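# Move long cardboard box from desk to far-aisle shelf

## Task

Pick up the long cardboard box lying on the desk and set it down on a shelf of the final shelving section at the far end of the aisle (left or right side is fine). It must rest directly on the shelf board, not on top of a carton, and no part of it may overhang the shelf's front edge. The robot must not tip over or be left leaning, or the task fails.

## Robot and tools

ROBOT. TidyBot++: a wheeled base (0.54 m long, 0.50 m wide, 0.38 m tall) with one seven-joint arm and a two-finger gripper. The shoulder sits 0.12 m ahead of the base centre, 0.68 m up. Arm segments: upper arm 0.42 m, forearm 0.31 m, hand 0.31 m to the hand point. Cameras: base_camera (fixed on the base, looking forward) and wrist_camera (looks along the hand). The arm begins folded, hand pointing down, sticking out up to 0.08 m in front of the base.

FRAMES. Base frame: origin on the floor below the base centre, x forward, y left, z up, metres. hand_pose and hand_target are reported in it: x, y, z, then quaternion qw, qx, qy, qz. The hand point is the midpoint of the closed finger pads; its z axis points out along the fingers, and the fingers open along its y axis. Odometry frame: the base frame as it was at scene start; base_odometry (x, y, heading in rad, left positive, -3.142 to 3.142) counts wheel turns only, so slip shows as travel and drift of a few cm builds up. base_tilt is in degrees, forward and right positive.

move. One action per call, made of any of base, joints, target, plus optional speeds and min_time_s; cameras and blocking are not part of the action. All motions begin together.
- base: an object of relative offsets from where the base last reported itself, measured along the base's current axes: translate_m (forward +, -2 to 2 m), strafe_m (left +, -2 to 2 m), rotate_rad (counter-clockwise from above +, -6.3 to 6.3 rad).
- joints: an object of absolute targets by name. joint_1_rad to joint_7_rad in radians; joint_2_rad limited to ±2.249, joint_4_rad ±2.579, joint_6_rad ±2.099, the others unlimited (they take the shorter way, so turn far in steps under half a turn). joint_1_rad positive turns the arm clockwise from above, opposite to heading. gripper_pos 0 (open, about 85 mm gap) to 1 (closed); gap is roughly 85 x (1 - gripper_pos) mm.
- target: one list of 7 numbers, an absolute hand pose in the base frame [x, y, z, qw, qx, qy, qz]. With target, joints may contain only gripper_pos. The solver picks all joint angles and may swing the elbow; unreachable poses let the arm roam up to 10 s then time_out.
- speeds: caps for this action only: translate_m or strafe_m 0.05 to 0.5 m/s (give one key when both are used), rotate_rad 0.1 to 1.57 rad/s, gripper_pos 0.234 to 0.993 per s.
- min_time_s: 0.1 to 8, the shortest duration of each arm motion.
- cameras: list of base_camera, wrist_camera or all; [] for none. blocking: true (default) waits until everything is at rest; false returns within about 0.5 s while motion goes on. A move with no action just reports state and images.

wait(seconds 0 to 10, cameras) lets time pass and returns early once running moves finish. stop(cameras) brakes everything you commanded. zoom_image(camera, region [x0, y0, x1, y1] in pixels, at most 504 by 504) enlarges part of that camera's newest image. read_manual(section "licences") only returns licence text. finished_scene(scene) ends the current scene for good; make no further call in that reply.

RESULTS. base_status, joint_status and hand_status give done, moving, off_target (resting short of target, maybe still pushing), not_followed (withheld, e.g. self-collision with a cause: line, or pose unreachable), or stops: contact_stop, time_out, torque_fault, limit_stop_at_motor_heat. A stop you did not order, a refused call or a torque fault cancels the remaining move, wait and finished_scene calls of that reply. motor_effort is percent of maximum per joint, with the peak of the last action in brackets. on_its_own lists what the robot did unasked. ARM HIT means the arm struck the base or itself. MOTOR HOT warns of heating; an OVER-TEMPERATURE FAULT drops the arm for 30 to 60 s.

PRACTICAL POINTS. After a target, hand usually lands within 3 cm; correct by adding (wanted - read) position to the last target. To hold still, resend hand_target, not hand_pose. Loads make the arm sag; never command a loaded joint to its read angle. A straight-down hand reaches at most about 0.94 m high, near the base only. The gripper's spring makes it touch earlier than the reading suggests. off_target on the gripper means it is clamping the object; the box is empty and crushes, so close slowly and only a little past contact. When lowering a held object, hand_pose stops dropping once it touches the shelf.

AVOID. Driving or turning while the arm is snagged above about 0.6 m, reaching far out or swinging sideways while stretched (tipping); pressing the arm into desk, shelf or floor; the base pushing into furniture (it keeps pushing until time_out); dropping or releasing the box while moving; yanking or twisting while gripped; hard squeezing; hitting fixed objects. Occasional pushes may nudge loose objects.

Each tool is called after "Call:" by a JSON object that holds its "fn" and its "kwargs".

## Session

Call:
{"fn": "move", "kwargs": {}}

Scene clock: 0.00 s.
base_odometry: x=+0.000 y=+0.000 heading=+0.000
base_tilt: forward=-0.4 right=+0.1
base_status: not commanded
joint_positions: joint_1_rad=+0.032 joint_2_rad=-0.324 joint_3_rad=+3.098 joint_4_rad=-2.533 joint_5_rad=-0.004 joint_6_rad=-0.918 joint_7_rad=+1.553 gripper_pos=+0.002
joint_status: not commanded
motor_effort: joint_1_rad=+0 joint_2_rad=-3 joint_3_rad=+1 joint_4_rad=+12 joint_5_rad=+0 joint_6_rad=+1 joint_7_rad=+0
hand_pose: x=+0.2413 y=+0.0022 z=+0.5818 quat_wxyz=(+0.005, +1.000, -0.005, +0.007) (m; base frame)
hand_target: x=+0.2413 y=+0.0022 z=+0.5818 quat_wxyz=(+0.005, +1.000, -0.005, +0.007) (m; base frame)
hand_status: not commanded
pictures: base_camera, wrist_camera
Images, in order (width x height): base_camera 644x364, wrist_camera 644x476.

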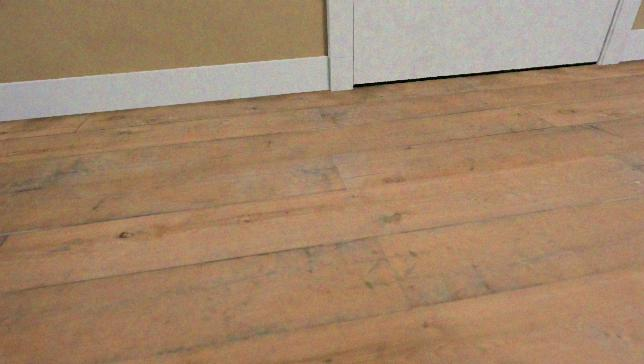

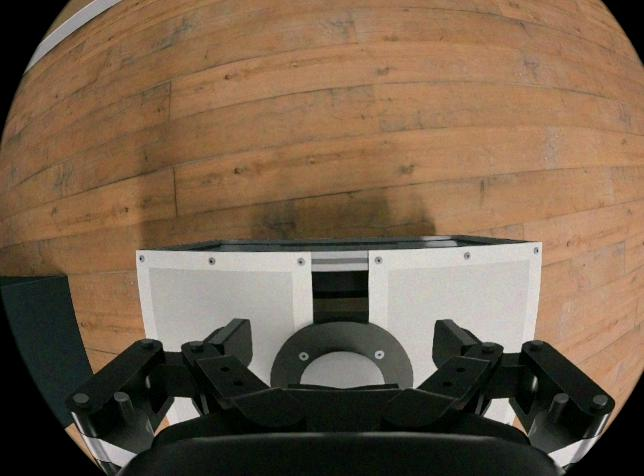

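Call:
{"fn": "move", "kwargs": {"joints": {"joint_6_rad": 0.5}, "cameras": ["all"]}}

Scene clock: 4.03 s.
move: done
base_odometry: x=+0.000 y=+0.000 heading=+0.000
base_tilt: forward=-0.5 right=+0.1
base_status: not commanded
joint_positions: joint_1_rad=+0.032 joint_2_rad=-0.324 joint_3_rad=+3.098 joint_4_rad=-2.532 joint_5_rad=-0.004 joint_6_rad=+0.433 joint_7_rad=+1.553 gripper_pos=+0.002
joint_status: all done
motor_effort: joint_1_rad=+1(2) joint_2_rad=-8(8) joint_3_rad=+1(2) joint_4_rad=+16(16) joint_5_rad=+0(1) joint_6_rad=+9(10) joint_7_rad=+0(0)
hand_pose: x=+0.5420 y=+0.0071 z=+0.8300 quat_wxyz=(-0.004, +0.776, -0.001, +0.631)
hand_target: x=+0.5453 y=+0.0073 z=+0.8499 quat_wxyz=(-0.004, +0.755, +0.000, +0.656)
hand_status: not commanded
pictures: base_camera, wrist_camera
Images, in order (width x height): base_camera 644x364, wrist_camera 644x476.

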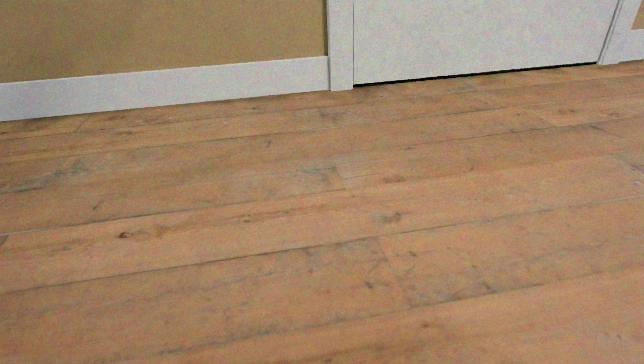

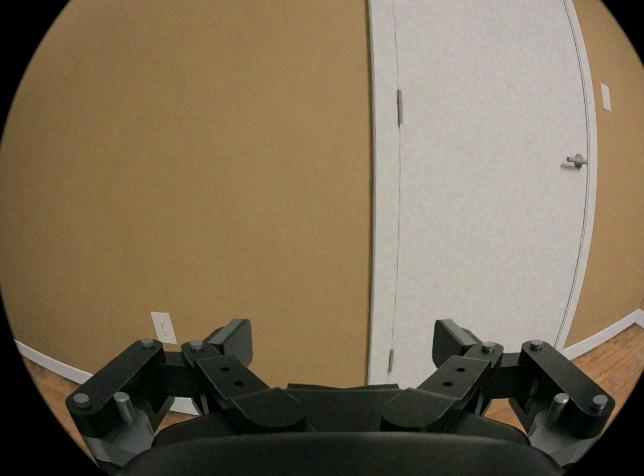

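Call:
{"fn": "move", "kwargs": {"joints": {"joint_2_rad": -0.9, "joint_6_rad": 0.2, "joint_1_rad": -0.6}, "cameras": ["wrist_camera"]}}

Call:
{"fn": "move", "kwargs": {"joints": {"joint_1_rad": 0.7}, "cameras": ["wrist_camera"]}}

Scene clock: 8.20 s.
move: done
base_odometry: x=+0.000 y=+0.000 heading=+0.000
base_tilt: forward=-0.5 right=+0.1
base_status: not commanded
joint_positions: joint_1_rad=-0.586 joint_2_rad=-0.885 joint_3_rad=+3.098 joint_4_rad=-2.532 joint_5_rad=-0.004 joint_6_rad=+0.272 joint_7_rad=+1.553 gripper_pos=+0.002
joint_status: all done
motor_effort: joint_1_rad=+1(2) joint_2_rad=+4(10) joint_3_rad=+2(3) joint_4_rad=+18(18) joint_5_rad=+0(1) joint_6_rad=+9(11) joint_7_rad=+0(0)
hand_pose: x=+0.3520 y=+0.1778 z=+0.9840 quat_wxyz=(-0.231, +0.603, +0.197, +0.737)
hand_target: x=+0.3493 y=+0.1803 z=+0.9656 quat_wxyz=(-0.229, +0.623, +0.208, +0.718)
hand_status: not commanded
Images, in order (width x height): wrist_camera 644x476.

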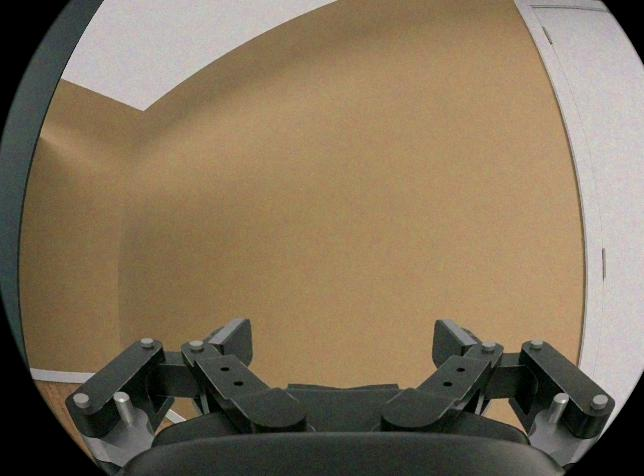

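Scene clock: 10.77 s.
move: done
base_odometry: x=+0.000 y=+0.000 heading=+0.000
base_tilt: forward=-0.5 right=+0.0
base_status: not commanded
joint_positions: joint_1_rad=+0.686 joint_2_rad=-0.885 joint_3_rad=+3.098 joint_4_rad=-2.532 joint_5_rad=-0.004 joint_6_rad=+0.270 joint_7_rad=+1.553 gripper_pos=+0.002
joint_status: all done
motor_effort: joint_1_rad=+1(3) joint_2_rad=+5(5) joint_3_rad=+2(2) joint_4_rad=+18(18) joint_5_rad=+0(1) joint_6_rad=+9(10) joint_7_rad=+0(0)
hand_pose: x=+0.3577 y=-0.1702 z=+0.9835 quat_wxyz=(+0.252, +0.603, -0.200, +0.730)
hand_target: x=+0.3544 y=-0.1737 z=+0.9656 quat_wxyz=(+0.252, +0.622, -0.212, +0.710)
hand_status: not commanded
Images, in order (width x height): wrist_camera 644x476.

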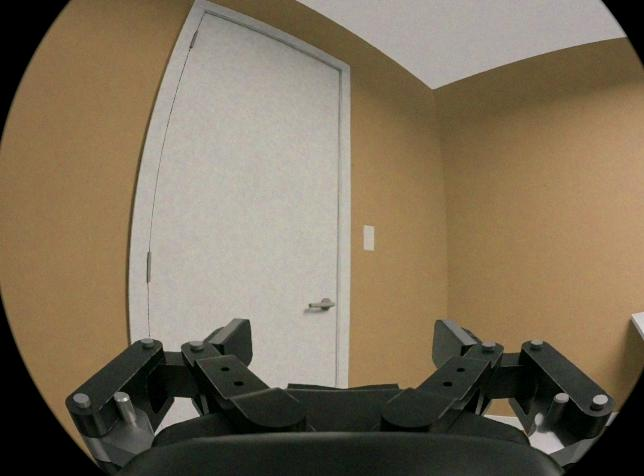

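Call:
{"fn": "move", "kwargs": {"joints": {"joint_1_rad": 1.57}, "cameras": ["wrist_camera"]}}

Call:
{"fn": "move", "kwargs": {"joints": {"joint_1_rad": 2.6}, "cameras": ["wrist_camera"]}}

Scene clock: 13.60 s.
move: done
base_odometry: x=+0.000 y=+0.000 heading=+0.000
base_tilt: forward=-0.4 right=+0.1
base_status: not commanded
joint_positions: joint_1_rad=+1.556 joint_2_rad=-0.885 joint_3_rad=+3.098 joint_4_rad=-2.532 joint_5_rad=-0.004 joint_6_rad=+0.270 joint_7_rad=+1.553 gripper_pos=+0.002
joint_status: all done
motor_effort: joint_1_rad=+1(2) joint_2_rad=+4(5) joint_3_rad=+2(3) joint_4_rad=+18(18) joint_5_rad=+0(0) joint_6_rad=+9(10) joint_7_rad=+0(0)
hand_pose: x=+0.1428 y=-0.2922 z=+0.9835 quat_wxyz=(+0.536, +0.463, -0.435, +0.556)
hand_target: x=+0.1380 y=-0.2919 z=+0.9656 quat_wxyz=(+0.528, +0.475, -0.454, +0.538)
hand_status: not commanded
Images, in order (width x height): wrist_camera 644x476.

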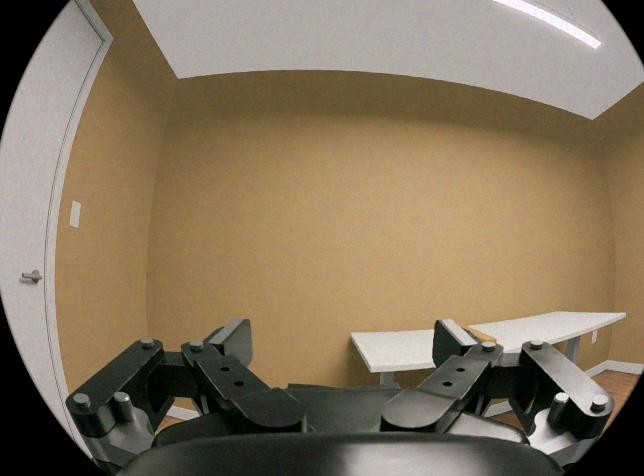

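Scene clock: 15.93 s.
move: done
base_odometry: x=+0.000 y=+0.000 heading=+0.000
base_tilt: forward=-0.4 right=+0.1
base_status: not commanded
joint_positions: joint_1_rad=+2.586 joint_2_rad=-0.885 joint_3_rad=+3.098 joint_4_rad=-2.532 joint_5_rad=-0.004 joint_6_rad=+0.270 joint_7_rad=+1.553 gripper_pos=+0.002
joint_status: all done
motor_effort: joint_1_rad=+1(2) joint_2_rad=+4(5) joint_3_rad=+3(3) joint_4_rad=+18(18) joint_5_rad=+0(1) joint_6_rad=+9(10) joint_7_rad=+0(0)
hand_pose: x=-0.1193 y=-0.1709 z=+0.9835 quat_wxyz=(+0.740, +0.188, -0.607, +0.219)
hand_target: x=-0.1214 y=-0.1666 z=+0.9656 quat_wxyz=(+0.725, +0.190, -0.629, +0.208)
hand_status: not commanded
Images, in order (width x height): wrist_camera 644x476.

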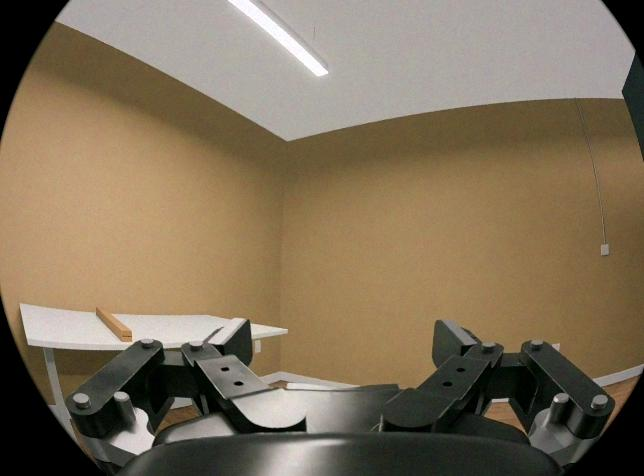

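Call:
{"fn": "move", "kwargs": {"joints": {"joint_1_rad": 3.6}, "cameras": ["wrist_camera"]}}

Call:
{"fn": "move", "kwargs": {"joints": {"joint_1_rad": 4.7}, "cameras": ["wrist_camera"]}}

Scene clock: 18.93 s.
move: done
base_odometry: x=+0.000 y=+0.000 heading=+0.000
base_tilt: forward=-0.5 right=+0.0
base_status: not commanded
joint_positions: joint_1_rad=+3.586 joint_2_rad=-0.885 joint_3_rad=+3.098 joint_4_rad=-2.532 joint_5_rad=-0.004 joint_6_rad=+0.270 joint_7_rad=+1.553 gripper_pos=+0.002
joint_status: all done
motor_effort: joint_1_rad=+1(2) joint_2_rad=+5(5) joint_3_rad=+2(3) joint_4_rad=+18(18) joint_5_rad=+0(0) joint_6_rad=+9(10) joint_7_rad=+0(0)
hand_pose: x=-0.1535 y=+0.1082 z=+0.9835 quat_wxyz=(+0.755, -0.126, -0.623, -0.162)
hand_target: x=-0.1511 y=+0.1123 z=+0.9656 quat_wxyz=(+0.736, -0.135, -0.643, -0.165)
hand_status: not commanded
Images, in order (width x height): wrist_camera 644x476.

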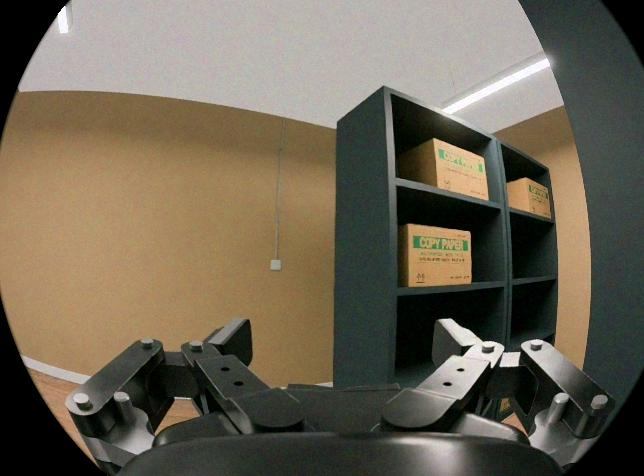

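Scene clock: 21.33 s.
move: done
base_odometry: x=+0.000 y=+0.000 heading=+0.000
base_tilt: forward=-0.4 right=+0.0
base_status: not commanded
joint_positions: joint_1_rad=+4.686 joint_2_rad=-0.885 joint_3_rad=+3.098 joint_4_rad=-2.532 joint_5_rad=-0.004 joint_6_rad=+0.270 joint_7_rad=+1.553 gripper_pos=+0.002
joint_status: all done
motor_effort: joint_1_rad=+1(3) joint_2_rad=+5(5) joint_3_rad=+2(3) joint_4_rad=+18(18) joint_5_rad=+0(1) joint_6_rad=+9(10) joint_7_rad=+0(0)
hand_pose: x=+0.0918 y=+0.2920 z=+0.9835 quat_wxyz=(+0.559, -0.433, -0.465, -0.533)
hand_target: x=+0.0966 y=+0.2917 z=+0.9656 quat_wxyz=(+0.541, -0.451, -0.478, -0.525)
hand_status: not commanded
Images, in order (width x height): wrist_camera 644x476.

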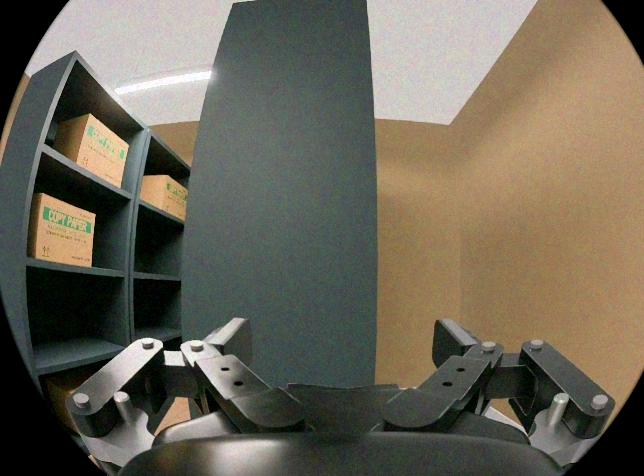

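Call:
{"fn": "move", "kwargs": {"joints": {"joint_1_rad": 0.0}, "base": {"rotate_rad": -1.95}, "cameras": ["all"]}}

Scene clock: 30.83 s.
move: done
base_odometry: x=+0.000 y=+0.000 heading=-1.950
base_tilt: forward=-0.5 right=+0.0
base_status: done
joint_positions: joint_1_rad=+6.268 joint_2_rad=-0.886 joint_3_rad=+3.098 joint_4_rad=-2.532 joint_5_rad=-0.004 joint_6_rad=+0.269 joint_7_rad=+1.553 gripper_pos=+0.002
joint_status: all done
motor_effort: joint_1_rad=+0(3) joint_2_rad=+5(6) joint_3_rad=+2(3) joint_4_rad=+18(19) joint_5_rad=+0(0) joint_6_rad=+9(10) joint_7_rad=+0(0)
hand_pose: x=+0.4113 y=+0.0237 z=+0.9831 quat_wxyz=(+0.014, -0.636, -0.019, -0.772)
hand_target: x=+0.4109 y=+0.0188 z=+0.9656 quat_wxyz=(+0.007, -0.657, -0.015, -0.754)
hand_status: not commanded
pictures: base_camera, wrist_camera
Images, in order (width x height): base_camera 644x364, wrist_camera 644x476.

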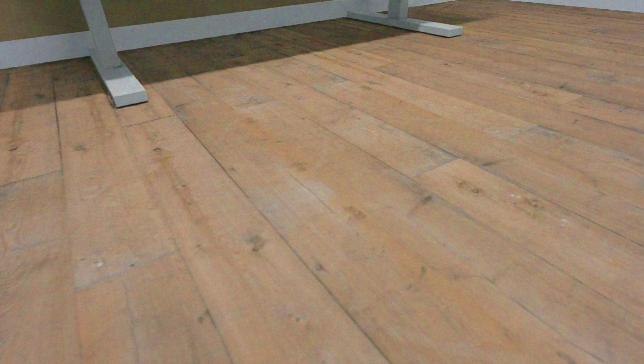

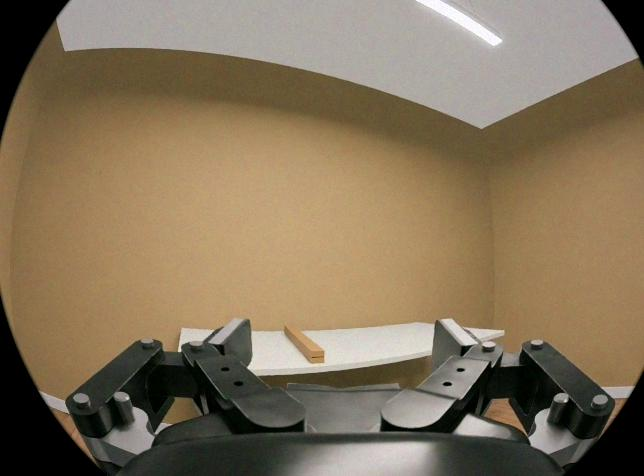

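Call:
{"fn": "move", "kwargs": {"base": {"translate_m": 0.78, "strafe_m": -0.56, "rotate_rad": 0.67}, "joints": {"joint_6_rad": -0.15}, "cameras": ["all"]}}

Scene clock: 43.43 s.
move: done
base_odometry: x=-0.809 y=-0.518 heading=-1.279
base_tilt: forward=-0.5 right=+0.0
base_status: done
joint_positions: joint_1_rad=+6.277 joint_2_rad=-0.896 joint_3_rad=+3.098 joint_4_rad=-2.531 joint_5_rad=-0.004 joint_6_rad=-0.086 joint_7_rad=+1.553 gripper_pos=+0.002
joint_status: all done
motor_effort: joint_1_rad=+0(2) joint_2_rad=+5(7) joint_3_rad=+2(3) joint_4_rad=+18(21) joint_5_rad=+0(0) joint_6_rad=+9(11) joint_7_rad=+0(0)
hand_pose: x=+0.4113 y=+0.0178 z=+0.8772 quat_wxyz=(+0.005, -0.758, -0.016, -0.652)
hand_target: x=+0.4069 y=+0.0154 z=+0.8574 quat_wxyz=(+0.002, -0.778, -0.013, -0.628)
hand_status: not commanded
pictures: base_camera, wrist_camera
Images, in order (width x height): base_camera 644x364, wrist_camera 644x476.

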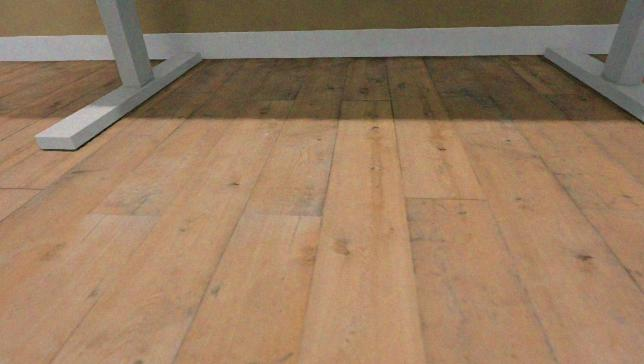

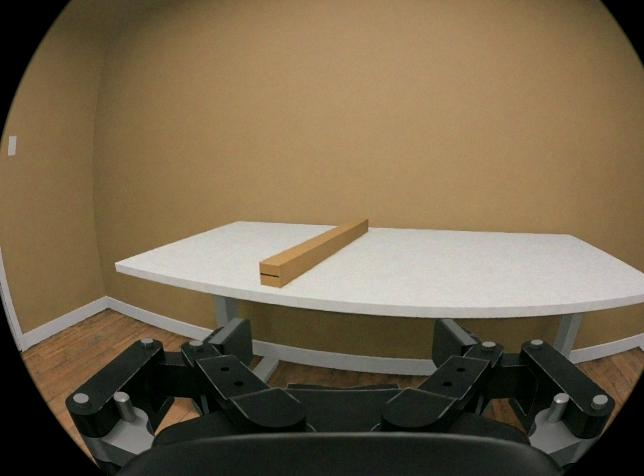

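Call:
{"fn": "move", "kwargs": {"joints": {"joint_6_rad": -0.65}, "cameras": ["wrist_camera"]}}

Scene clock: 49.37 s.
move: done
base_odometry: x=-0.809 y=-0.518 heading=-1.279
base_tilt: forward=-0.5 right=+0.0
base_status: not commanded
joint_positions: joint_1_rad=+6.277 joint_2_rad=-0.896 joint_3_rad=+3.098 joint_4_rad=-2.530 joint_5_rad=-0.004 joint_6_rad=-0.583 joint_7_rad=+1.553 gripper_pos=+0.002
joint_status: all done
motor_effort: joint_1_rad=+1(2) joint_2_rad=+6(6) joint_3_rad=+2(2) joint_4_rad=+17(19) joint_5_rad=+1(1) joint_6_rad=+7(10) joint_7_rad=+0(0)
hand_pose: x=+0.3522 y=+0.0117 z=+0.7367 quat_wxyz=(-0.002, -0.895, -0.014, -0.446)
hand_target: x=+0.3382 y=+0.0094 z=+0.7196 quat_wxyz=(-0.004, -0.909, -0.011, -0.416)
hand_status: not commanded
Images, in order (width x height): wrist_camera 644x476.

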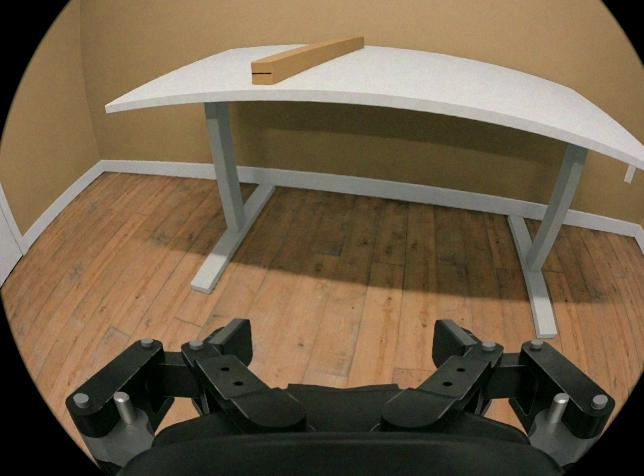

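Call:
{"fn": "move", "kwargs": {"joints": {"joint_2_rad": 0.0, "joint_4_rad": -1.2, "joint_6_rad": -1.25}, "cameras": ["all"]}}

Scene clock: 67.47 s.
move: done
base_odometry: x=-0.809 y=-0.518 heading=-1.279
base_tilt: forward=-0.5 right=+0.2
base_status: not commanded
joint_positions: joint_1_rad=+6.277 joint_2_rad=-0.019 joint_3_rad=+3.098 joint_4_rad=-1.218 joint_5_rad=-0.004 joint_6_rad=-1.181 joint_7_rad=+1.553 gripper_pos=+0.002
joint_status: all done
motor_effort: joint_1_rad=+1(2) joint_2_rad=-18(19) joint_3_rad=+1(3) joint_4_rad=+16(19) joint_5_rad=+0(1) joint_6_rad=+6(10) joint_7_rad=+0(0)
hand_pose: x=+0.6172 y=+0.0275 z=+0.9913 quat_wxyz=(+0.014, -0.928, -0.015, -0.371)
hand_target: x=+0.6094 y=+0.0241 z=+0.9767 quat_wxyz=(+0.012, -0.941, -0.012, -0.339)
hand_status: not commanded
pictures: base_camera, wrist_camera
Images, in order (width x height): base_camera 644x364, wrist_camera 644x476.

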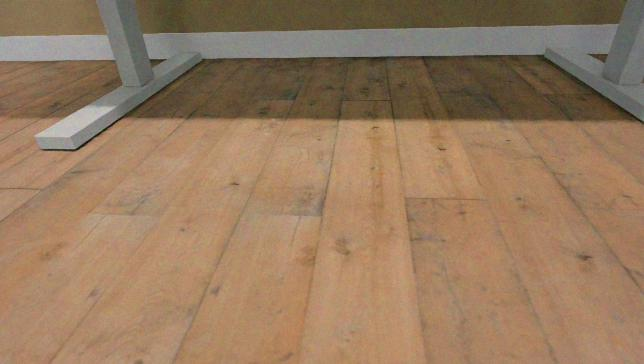

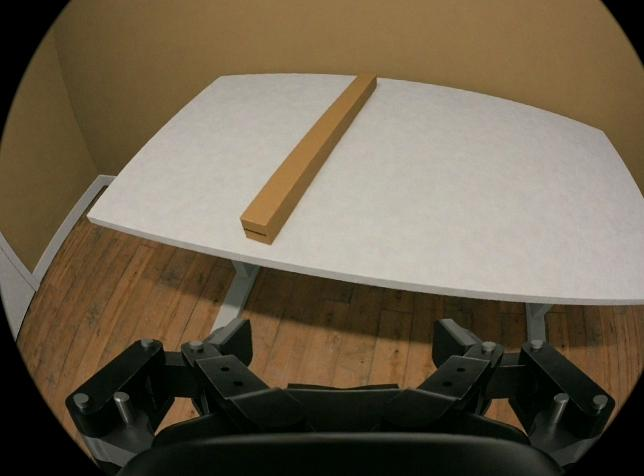

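Call:
{"fn": "move", "kwargs": {"joints": {"joint_2_rad": -0.9, "joint_4_rad": -2.5, "joint_6_rad": 0.0}}}

Call:
{"fn": "move", "kwargs": {"base": {"rotate_rad": 2.98}, "cameras": ["all"]}}

Scene clock: 89.00 s.
move: done
base_odometry: x=-0.809 y=-0.518 heading=-1.279
base_tilt: forward=-0.5 right=+0.1
base_status: not commanded
joint_positions: joint_1_rad=+6.277 joint_2_rad=-0.884 joint_3_rad=+3.098 joint_4_rad=-2.466 joint_5_rad=-0.004 joint_6_rad=-0.070 joint_7_rad=+1.553 gripper_pos=+0.002
joint_status: all done
motor_effort: joint_1_rad=+1(2) joint_2_rad=+5(20) joint_3_rad=+2(2) joint_4_rad=+18(19) joint_5_rad=+0(1) joint_6_rad=+10(11) joint_7_rad=+0(0)
hand_pose: x=+0.4176 y=+0.0195 z=+0.9192 quat_wxyz=(+0.006, -0.735, -0.016, -0.678)
hand_target: x=+0.4142 y=+0.0177 z=+0.9244 quat_wxyz=(+0.005, -0.717, -0.014, -0.697)
hand_status: not commanded
pictures: none

Scene clock: 92.20 s.
move: done
base_odometry: x=-0.809 y=-0.518 heading=+1.700
base_tilt: forward=-0.5 right=+0.0
base_status: done
joint_positions: joint_1_rad=+6.278 joint_2_rad=-0.884 joint_3_rad=+3.098 joint_4_rad=-2.466 joint_5_rad=-0.004 joint_6_rad=-0.068 joint_7_rad=+1.553 gripper_pos=+0.002
joint_status: not commanded
motor_effort: joint_1_rad=+0(2) joint_2_rad=+4(5) joint_3_rad=+2(3) joint_4_rad=+18(19) joint_5_rad=+0(0) joint_6_rad=+9(10) joint_7_rad=+0(0)
hand_pose: x=+0.4176 y=+0.0195 z=+0.9199 quat_wxyz=(+0.006, -0.734, -0.016, -0.679)
hand_target: x=+0.4142 y=+0.0177 z=+0.9244 quat_wxyz=(+0.005, -0.717, -0.014, -0.697)
hand_status: not commanded
pictures: base_camera, wrist_camera
Images, in order (width x height): base_camera 644x364, wrist_camera 644x476.

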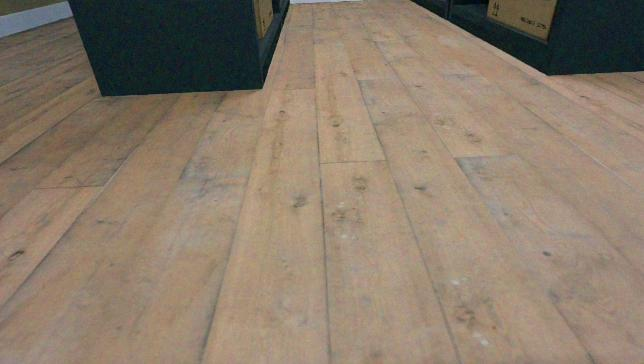

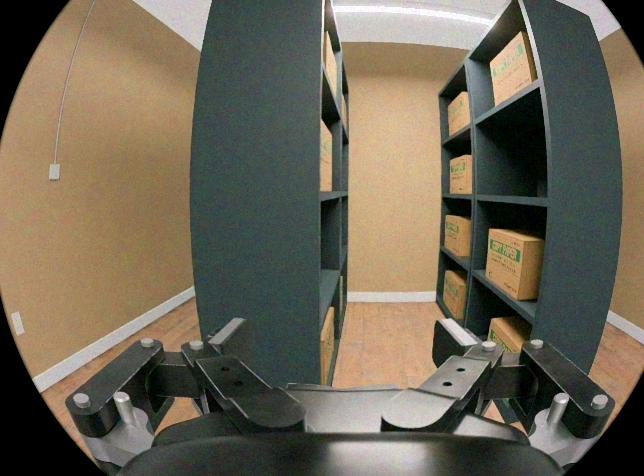

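Call:
{"fn": "move", "kwargs": {"base": {"strafe_m": -0.32, "rotate_rad": 0.05}, "cameras": ["all"]}}

Call:
{"fn": "move", "kwargs": {"base": {"translate_m": 0.4}, "cameras": ["all"]}}

Scene clock: 99.97 s.
move: done
base_odometry: x=-0.491 y=-0.476 heading=+1.751
base_tilt: forward=-0.4 right=+0.1
base_status: done
joint_positions: joint_1_rad=+6.278 joint_2_rad=-0.884 joint_3_rad=+3.098 joint_4_rad=-2.466 joint_5_rad=-0.004 joint_6_rad=-0.067 joint_7_rad=+1.553 gripper_pos=+0.002
joint_status: not commanded
motor_effort: joint_1_rad=+1(2) joint_2_rad=+5(5) joint_3_rad=+2(3) joint_4_rad=+18(19) joint_5_rad=+0(0) joint_6_rad=+9(10) joint_7_rad=+0(0)
hand_pose: x=+0.4176 y=+0.0192 z=+0.9199 quat_wxyz=(+0.006, -0.734, -0.016, -0.679)
hand_target: x=+0.4142 y=+0.0177 z=+0.9244 quat_wxyz=(+0.005, -0.717, -0.014, -0.697)
hand_status: not commanded
pictures: base_camera, wrist_camera
Images, in order (width x height): base_camera 644x364, wrist_camera 644x476.

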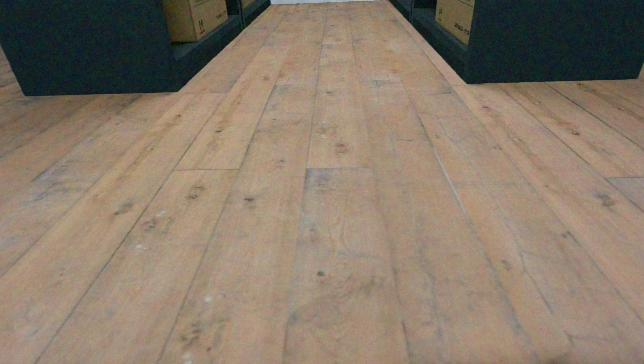

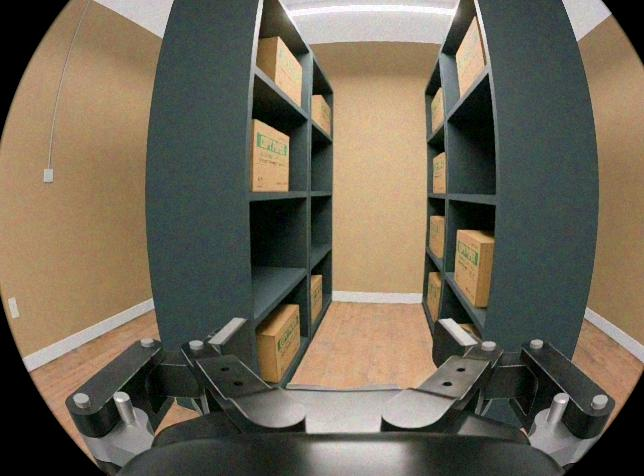

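Scene clock: 102.13 s.
move: done
base_odometry: x=-0.563 y=-0.083 heading=+1.750
base_tilt: forward=-0.5 right=+0.1
base_status: done
joint_positions: joint_1_rad=+6.278 joint_2_rad=-0.889 joint_3_rad=+3.098 joint_4_rad=-2.466 joint_5_rad=-0.004 joint_6_rad=-0.065 joint_7_rad=+1.553 gripper_pos=+0.002
joint_status: not commanded
motor_effort: joint_1_rad=+0(2) joint_2_rad=+5(6) joint_3_rad=+2(3) joint_4_rad=+18(19) joint_5_rad=+0(1) joint_6_rad=+9(11) joint_7_rad=+0(0)
hand_pose: x=+0.4164 y=+0.0193 z=+0.9219 quat_wxyz=(+0.006, -0.732, -0.016, -0.681)
hand_target: x=+0.4142 y=+0.0177 z=+0.9244 quat_wxyz=(+0.005, -0.717, -0.014, -0.697)
hand_status: not commanded
pictures: base_camera, wrist_camera
Images, in order (width x height): base_camera 644x364, wrist_camera 644x476.

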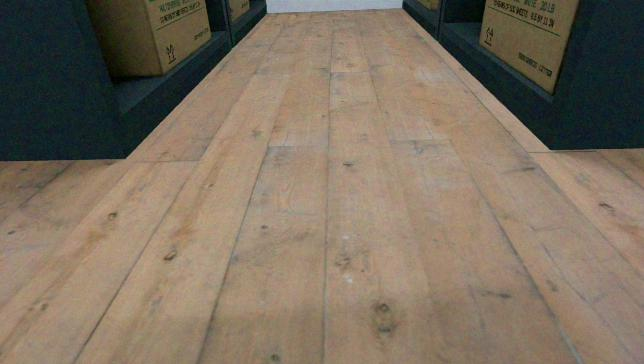

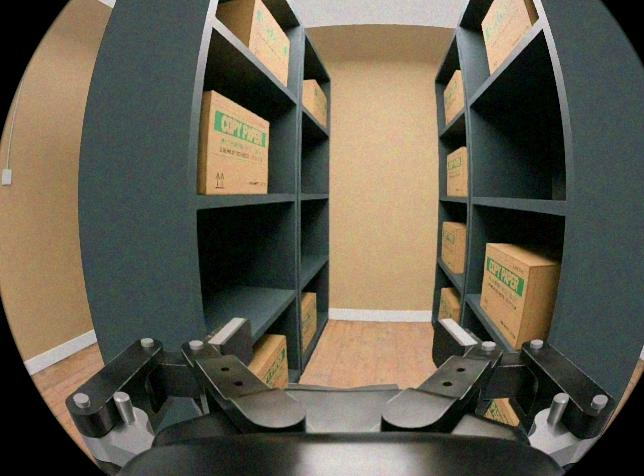

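Call:
{"fn": "move", "kwargs": {"base": {"strafe_m": -0.02, "rotate_rad": -0.04, "translate_m": 0.6}, "cameras": ["all"]}}

Scene clock: 122.47 s.
move: done
base_odometry: x=-0.650 y=+0.512 heading=+1.710
base_tilt: forward=-0.5 right=+0.0
base_status: done
joint_positions: joint_1_rad=+6.279 joint_2_rad=-0.893 joint_3_rad=+3.098 joint_4_rad=-2.467 joint_5_rad=-0.004 joint_6_rad=-0.064 joint_7_rad=+1.553 gripper_pos=+0.002
joint_status: not commanded
motor_effort: joint_1_rad=+0(2) joint_2_rad=+5(7) joint_3_rad=+2(3) joint_4_rad=+18(19) joint_5_rad=+0(0) joint_6_rad=+10(10) joint_7_rad=+0(0)
hand_pose: x=+0.4155 y=+0.0191 z=+0.9232 quat_wxyz=(+0.006, -0.730, -0.015, -0.683)
hand_target: x=+0.4142 y=+0.0177 z=+0.9244 quat_wxyz=(+0.005, -0.717, -0.014, -0.697)
hand_status: not commanded
pictures: base_camera, wrist_camera
Images, in order (width x height): base_camera 644x364, wrist_camera 644x476.

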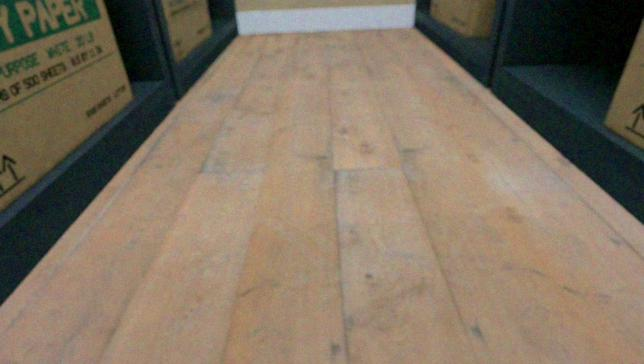

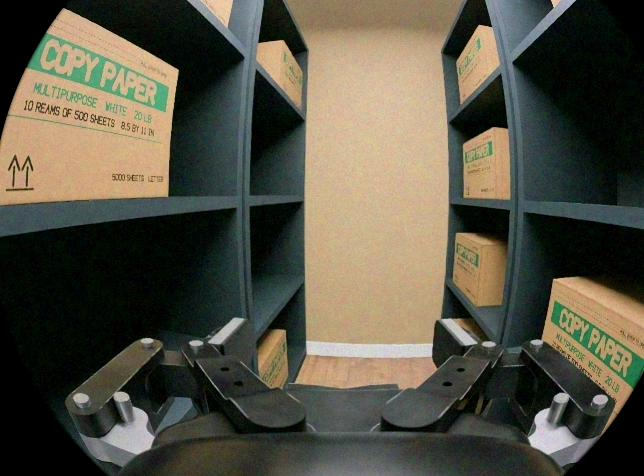

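Call:
{"fn": "move", "kwargs": {"base": {"translate_m": -0.6}}}

Call:
{"fn": "move", "kwargs": {"base": {"translate_m": -0.685, "strafe_m": -0.061, "rotate_rad": 3.015}, "joints": {"joint_1_rad": 0.0, "joint_2_rad": 0.0, "joint_4_rad": -1.2, "joint_6_rad": -1.25}, "cameras": ["all"]}}

Scene clock: 130.93 s.
move: done
base_odometry: x=-0.567 y=-0.083 heading=+1.710
base_tilt: forward=-0.5 right=+0.0
base_status: done
joint_positions: joint_1_rad=+6.279 joint_2_rad=-0.898 joint_3_rad=+3.098 joint_4_rad=-2.467 joint_5_rad=-0.004 joint_6_rad=-0.064 joint_7_rad=+1.553 gripper_pos=+0.002
joint_status: not commanded
motor_effort: joint_1_rad=+0(2) joint_2_rad=+5(7) joint_3_rad=+2(3) joint_4_rad=+18(19) joint_5_rad=+0(1) joint_6_rad=+10(10) joint_7_rad=+0(0)
hand_pose: x=+0.4144 y=+0.0191 z=+0.9246 quat_wxyz=(+0.006, -0.729, -0.015, -0.685)
hand_target: x=+0.4142 y=+0.0177 z=+0.9244 quat_wxyz=(+0.005, -0.717, -0.014, -0.697)
hand_status: not commanded
pictures: none

Scene clock: 134.70 s.
move: done
base_odometry: x=-0.412 y=-0.753 heading=-1.559
base_tilt: forward=-0.5 right=+0.0
base_status: done
joint_positions: joint_1_rad=+6.278 joint_2_rad=-0.007 joint_3_rad=+3.097 joint_4_rad=-1.219 joint_5_rad=-0.004 joint_6_rad=-1.184 joint_7_rad=+1.553 gripper_pos=+0.002
joint_status: all done
motor_effort: joint_1_rad=+2(3) joint_2_rad=-19(22) joint_3_rad=+1(3) joint_4_rad=+16(20) joint_5_rad=+0(1) joint_6_rad=+7(11) joint_7_rad=+0(0)
hand_pose: x=+0.6206 y=+0.0276 z=+0.9843 quat_wxyz=(+0.014, -0.931, -0.015, -0.364)
hand_target: x=+0.6094 y=+0.0241 z=+0.9767 quat_wxyz=(+0.012, -0.941, -0.012, -0.339)
hand_status: not commanded
pictures: base_camera, wrist_camera
Images, in order (width x height): base_camera 644x364, wrist_camera 644x476.

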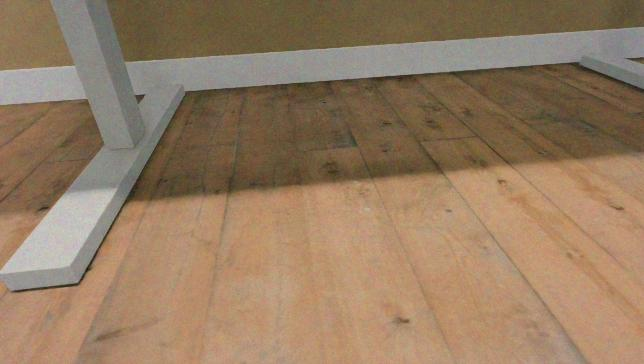

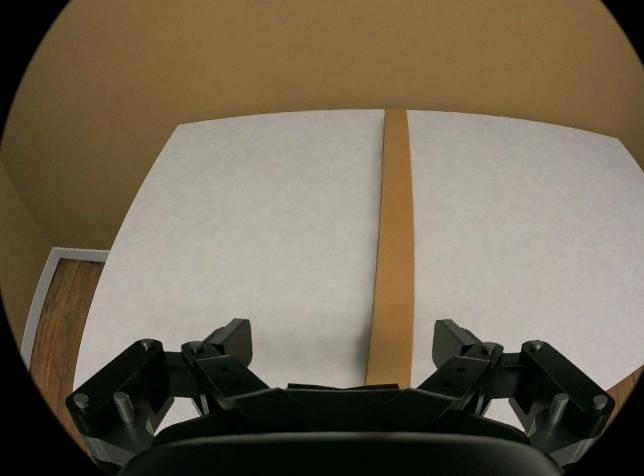

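Call:
{"fn": "move", "kwargs": {"base": {"translate_m": 0.2, "rotate_rad": -0.085}}}

Call:
{"fn": "move", "kwargs": {"target": [0.68, 0.02, 0.92, 0, 0.966, 0, 0.259], "min_time_s": 2, "cameras": ["all"]}}

Scene clock: 140.53 s.
move: done
base_odometry: x=-0.410 y=-0.953 heading=-1.644
base_tilt: forward=-0.5 right=+0.1
base_status: done
joint_positions: joint_1_rad=+6.286 joint_2_rad=+0.001 joint_3_rad=+3.100 joint_4_rad=-1.216 joint_5_rad=-0.004 joint_6_rad=-1.187 joint_7_rad=+1.553 gripper_pos=+0.002
joint_status: not commanded
motor_effort: joint_1_rad=+1(3) joint_2_rad=-19(22) joint_3_rad=+1(3) joint_4_rad=+16(17) joint_5_rad=+0(1) joint_6_rad=+7(8) joint_7_rad=+0(0)
hand_pose: x=+0.6229 y=+0.0219 z=+0.9809 quat_wxyz=(+0.012, -0.933, -0.010, -0.360)
hand_target: x=+0.6094 y=+0.0241 z=+0.9767 quat_wxyz=(+0.012, -0.941, -0.012, -0.339)
hand_status: not commanded
pictures: none

Scene clock: 142.87 s.
move: done
base_odometry: x=-0.410 y=-0.953 heading=-1.644
base_tilt: forward=-0.4 right=+0.1
base_status: not commanded
joint_positions: joint_1_rad=+6.234 joint_2_rad=+0.238 joint_3_rad=+3.150 joint_4_rad=-1.001 joint_5_rad=-0.004 joint_6_rad=-1.309 joint_7_rad=+1.553 gripper_pos=+0.002
joint_status: not commanded
motor_effort: joint_1_rad=+1(2) joint_2_rad=-26(27) joint_3_rad=+1(1) joint_4_rad=+15(16) joint_5_rad=+0(0) joint_6_rad=+5(8) joint_7_rad=+0(0)
hand_pose: x=+0.6889 y=+0.0266 z=+0.9352 quat_wxyz=(+0.010, -0.956, -0.012, -0.292)
hand_target: x=+0.6800 y=+0.0200 z=+0.9200 quat_wxyz=(+0.000, -0.966, +0.000, -0.259)
hand_status: done (0.019 m and 4.4 deg from the pose sent, 0.084 m and 12.3 deg at the start)
pictures: base_camera, wrist_camera
Images, in order (width x height): base_camera 644x364, wrist_camera 644x476.

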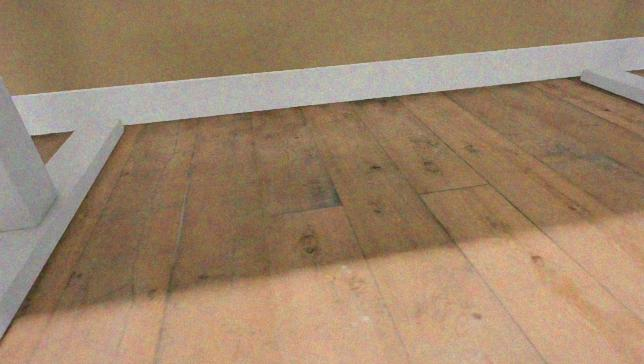

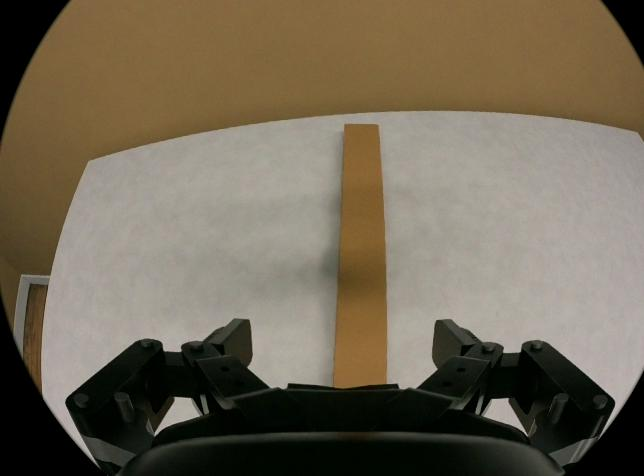

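Call:
{"fn": "move", "kwargs": {"target": [0.691, -0.001, 0.825, 0, 0.97, 0, 0.225], "min_time_s": 2, "cameras": ["wrist_camera"]}}

Scene clock: 148.07 s.
move: done
base_odometry: x=-0.410 y=-0.953 heading=-1.644
base_tilt: forward=-0.4 right=+0.0
base_status: not commanded
joint_positions: joint_1_rad=+6.253 joint_2_rad=+0.266 joint_3_rad=+3.151 joint_4_rad=-1.186 joint_5_rad=-0.004 joint_6_rad=-1.241 joint_7_rad=+1.553 gripper_pos=+0.002
joint_status: not commanded
motor_effort: joint_1_rad=+1(2) joint_2_rad=-27(28) joint_3_rad=+0(1) joint_4_rad=+16(16) joint_5_rad=+0(1) joint_6_rad=+5(6) joint_7_rad=+0(0)
hand_pose: x=+0.6768 y=+0.0149 z=+0.8445 quat_wxyz=(+0.005, -0.975, -0.002, -0.223)
hand_target: x=+0.6910 y=-0.0010 z=+0.8250 quat_wxyz=(+0.000, -0.974, +0.000, -0.226)
hand_status: done (0.029 m and 0.7 deg from the pose sent, 0.114 m and 8.1 deg at the start)
Images, in order (width x height): wrist_camera 644x476.

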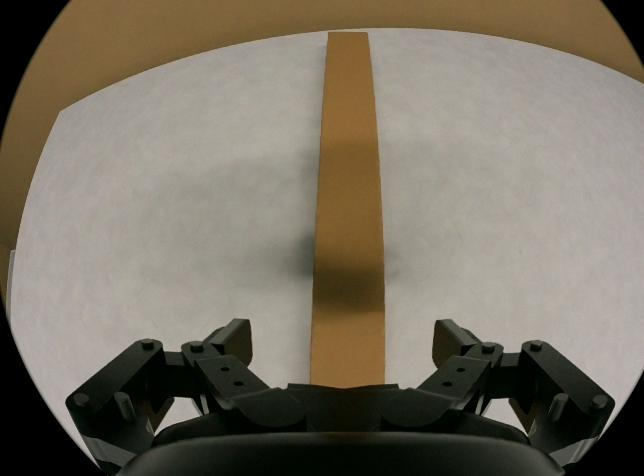

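Call:
{"fn": "move", "kwargs": {"target": [0.714, -0.006, 0.782, 0, 0.97, 0, 0.225], "min_time_s": 2, "cameras": ["wrist_camera"]}}

Scene clock: 153.00 s.
move: done
base_odometry: x=-0.410 y=-0.953 heading=-1.644
base_tilt: forward=-0.4 right=+0.1
base_status: not commanded
joint_positions: joint_1_rad=+6.265 joint_2_rad=+0.321 joint_3_rad=+3.151 joint_4_rad=-1.240 joint_5_rad=-0.004 joint_6_rad=-1.129 joint_7_rad=+1.553 gripper_pos=+0.002
joint_status: not commanded
motor_effort: joint_1_rad=+1(2) joint_2_rad=-29(29) joint_3_rad=+1(2) joint_4_rad=+16(16) joint_5_rad=+0(1) joint_6_rad=+4(5) joint_7_rad=+0(0)
hand_pose: x=+0.7023 y=+0.0085 z=+0.8042 quat_wxyz=(+0.004, -0.975, +0.004, -0.224)
hand_target: x=+0.7140 y=-0.0060 z=+0.7820 quat_wxyz=(+0.000, -0.974, +0.000, -0.226)
hand_status: done (0.029 m and 0.6 deg from the pose sent, 0.076 m and 0.7 deg at the start)
Images, in order (width x height): wrist_camera 644x476.

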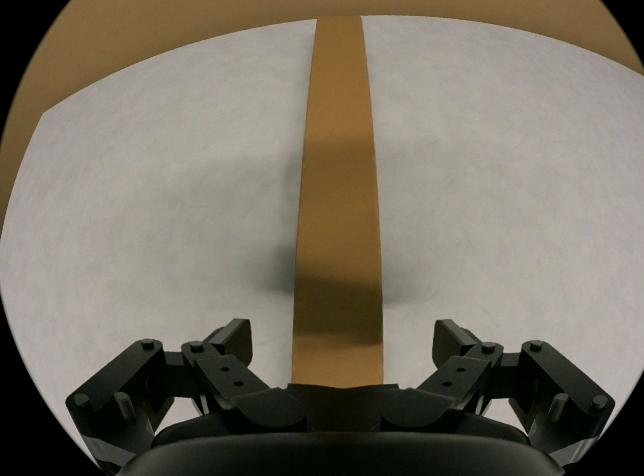

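Call:
{"fn": "move", "kwargs": {"target": [0.716, -0.009, 0.764, 0, 0.97, 0, 0.225], "min_time_s": 1.5, "cameras": ["wrist_camera"]}}

Call:
{"fn": "move", "kwargs": {"joints": {"gripper_pos": 0.3}, "speeds": {"gripper_pos": 0.234}, "cameras": ["wrist_camera"]}}

Scene clock: 156.07 s.
move: done
base_odometry: x=-0.410 y=-0.953 heading=-1.644
base_tilt: forward=-0.4 right=+0.1
base_status: not commanded
joint_positions: joint_1_rad=+6.272 joint_2_rad=+0.328 joint_3_rad=+3.151 joint_4_rad=-1.284 joint_5_rad=-0.004 joint_6_rad=-1.075 joint_7_rad=+1.553 gripper_pos=+0.002
joint_status: not commanded
motor_effort: joint_1_rad=+1(2) joint_2_rad=-29(29) joint_3_rad=+0(1) joint_4_rad=+16(16) joint_5_rad=+0(0) joint_6_rad=+4(5) joint_7_rad=+0(0)
hand_pose: x=+0.7053 y=+0.0040 z=+0.7872 quat_wxyz=(+0.003, -0.974, +0.008, -0.225)
hand_target: x=+0.7160 y=-0.0090 z=+0.7640 quat_wxyz=(+0.000, -0.974, +0.000, -0.226)
hand_status: done (0.029 m and 0.9 deg from the pose sent, 0.046 m and 0.6 deg at the start)
Images, in order (width x height): wrist_camera 644x476.

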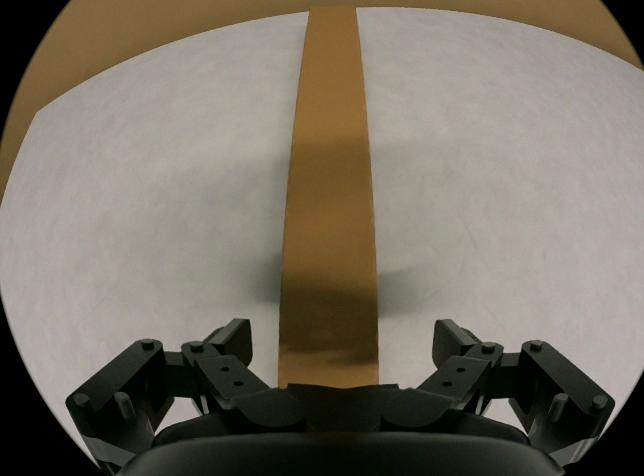

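Scene clock: 157.90 s.
move: done
base_odometry: x=-0.410 y=-0.953 heading=-1.644
base_tilt: forward=-0.4 right=+0.0
base_status: not commanded
joint_positions: joint_1_rad=+6.272 joint_2_rad=+0.328 joint_3_rad=+3.151 joint_4_rad=-1.284 joint_5_rad=-0.004 joint_6_rad=-1.075 joint_7_rad=+1.553 gripper_pos=+0.300
joint_status: all done
motor_effort: joint_1_rad=+1(2) joint_2_rad=-29(29) joint_3_rad=+1(2) joint_4_rad=+16(16) joint_5_rad=+0(1) joint_6_rad=+5(5) joint_7_rad=+0(0)
hand_pose: x=+0.7054 y=+0.0040 z=+0.7873 quat_wxyz=(+0.003, -0.974, +0.008, -0.225)
hand_target: x=+0.7160 y=-0.0090 z=+0.7640 quat_wxyz=(+0.000, -0.974, +0.000, -0.226)
hand_status: not commanded
Images, in order (width x height): wrist_camera 644x476.

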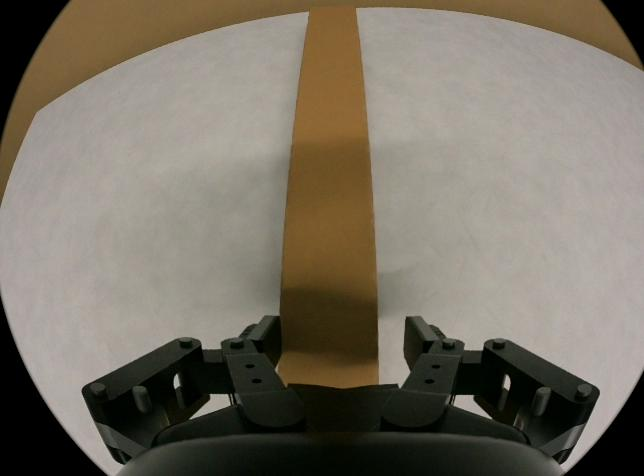

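Call:
{"fn": "move", "kwargs": {"target": [0.716, 0.0, 0.763, 0, 0.97, 0, 0.225], "min_time_s": 1, "cameras": ["wrist_camera"]}}

Scene clock: 160.57 s.
move: done
base_odometry: x=-0.410 y=-0.953 heading=-1.644
base_tilt: forward=-0.4 right=+0.1
base_status: not commanded
joint_positions: joint_1_rad=+6.272 joint_2_rad=+0.328 joint_3_rad=+3.151 joint_4_rad=-1.287 joint_5_rad=-0.004 joint_6_rad=-1.071 joint_7_rad=+1.553 gripper_pos=+0.300
joint_status: not commanded
motor_effort: joint_1_rad=+1(2) joint_2_rad=-29(29) joint_3_rad=+1(1) joint_4_rad=+16(16) joint_5_rad=+0(0) joint_6_rad=+4(5) joint_7_rad=+0(0)
hand_pose: x=+0.7056 y=+0.0041 z=+0.7867 quat_wxyz=(+0.003, -0.974, +0.008, -0.226)
hand_target: x=+0.7160 y=+0.0000 z=+0.7630 quat_wxyz=(+0.000, -0.974, +0.000, -0.226)
hand_status: done (0.026 m and 0.9 deg from the pose sent, 0.027 m and 0.9 deg at the start)
Images, in order (width x height): wrist_camera 644x476.

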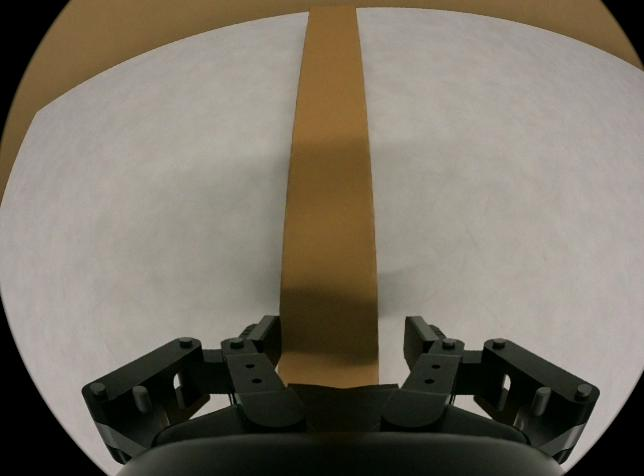

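Call:
{"fn": "move", "kwargs": {"target": [0.716, 0.022, 0.763, 0, 0.97, 0, 0.225], "min_time_s": 1, "cameras": ["wrist_camera"]}}

Scene clock: 162.60 s.
move: done
base_odometry: x=-0.410 y=-0.953 heading=-1.644
base_tilt: forward=-0.5 right=+0.0
base_status: not commanded
joint_positions: joint_1_rad=+6.235 joint_2_rad=+0.328 joint_3_rad=+3.151 joint_4_rad=-1.287 joint_5_rad=-0.004 joint_6_rad=-1.070 joint_7_rad=+1.553 gripper_pos=+0.300
joint_status: not commanded
motor_effort: joint_1_rad=+1(1) joint_2_rad=-29(29) joint_3_rad=+1(1) joint_4_rad=+15(16) joint_5_rad=+0(0) joint_6_rad=+3(5) joint_7_rad=+0(0)
hand_pose: x=+0.7054 y=+0.0260 z=+0.7868 quat_wxyz=(+0.007, -0.974, -0.011, -0.226)
hand_target: x=+0.7160 y=+0.0220 z=+0.7630 quat_wxyz=(+0.000, -0.974, +0.000, -0.226)
hand_status: done (0.026 m and 1.4 deg from the pose sent, 0.031 m and 0.9 deg at the start)
Images, in order (width x height): wrist_camera 644x476.

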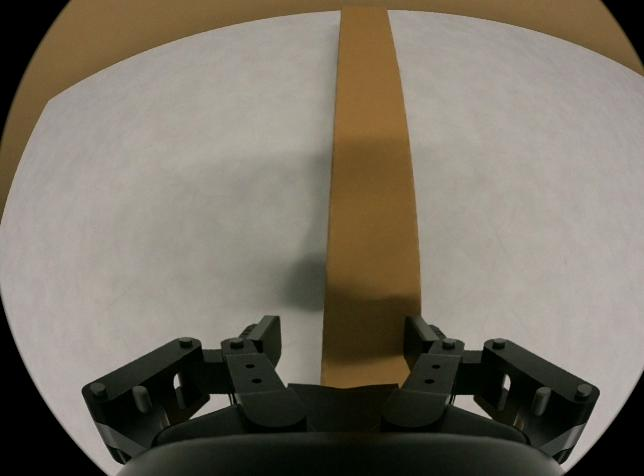

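Call:
{"fn": "move", "kwargs": {"target": [0.716, 0.0, 0.763, 0, 0.97, 0, 0.225], "min_time_s": 1, "cameras": ["wrist_camera"]}}

Scene clock: 164.90 s.
move: done
base_odometry: x=-0.410 y=-0.953 heading=-1.644
base_tilt: forward=-0.5 right=+0.0
base_status: not commanded
joint_positions: joint_1_rad=+6.255 joint_2_rad=+0.328 joint_3_rad=+3.151 joint_4_rad=-1.288 joint_5_rad=-0.004 joint_6_rad=-1.070 joint_7_rad=+1.553 gripper_pos=+0.300
joint_status: not commanded
motor_effort: joint_1_rad=+1(2) joint_2_rad=-29(29) joint_3_rad=+1(2) joint_4_rad=+16(16) joint_5_rad=+0(1) joint_6_rad=+5(5) joint_7_rad=+0(0)
hand_pose: x=+0.7056 y=+0.0140 z=+0.7863 quat_wxyz=(+0.005, -0.974, -0.001, -0.226)
hand_target: x=+0.7160 y=+0.0000 z=+0.7630 quat_wxyz=(+0.000, -0.974, +0.000, -0.226)
hand_status: done (0.029 m and 0.5 deg from the pose sent, 0.037 m and 1.4 deg at the start)
Images, in order (width x height): wrist_camera 644x476.

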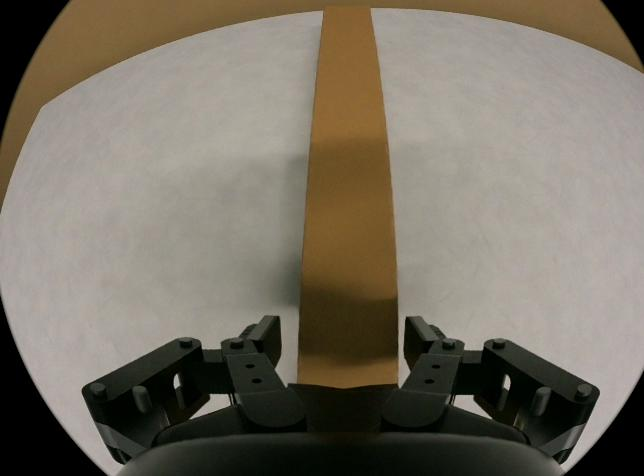

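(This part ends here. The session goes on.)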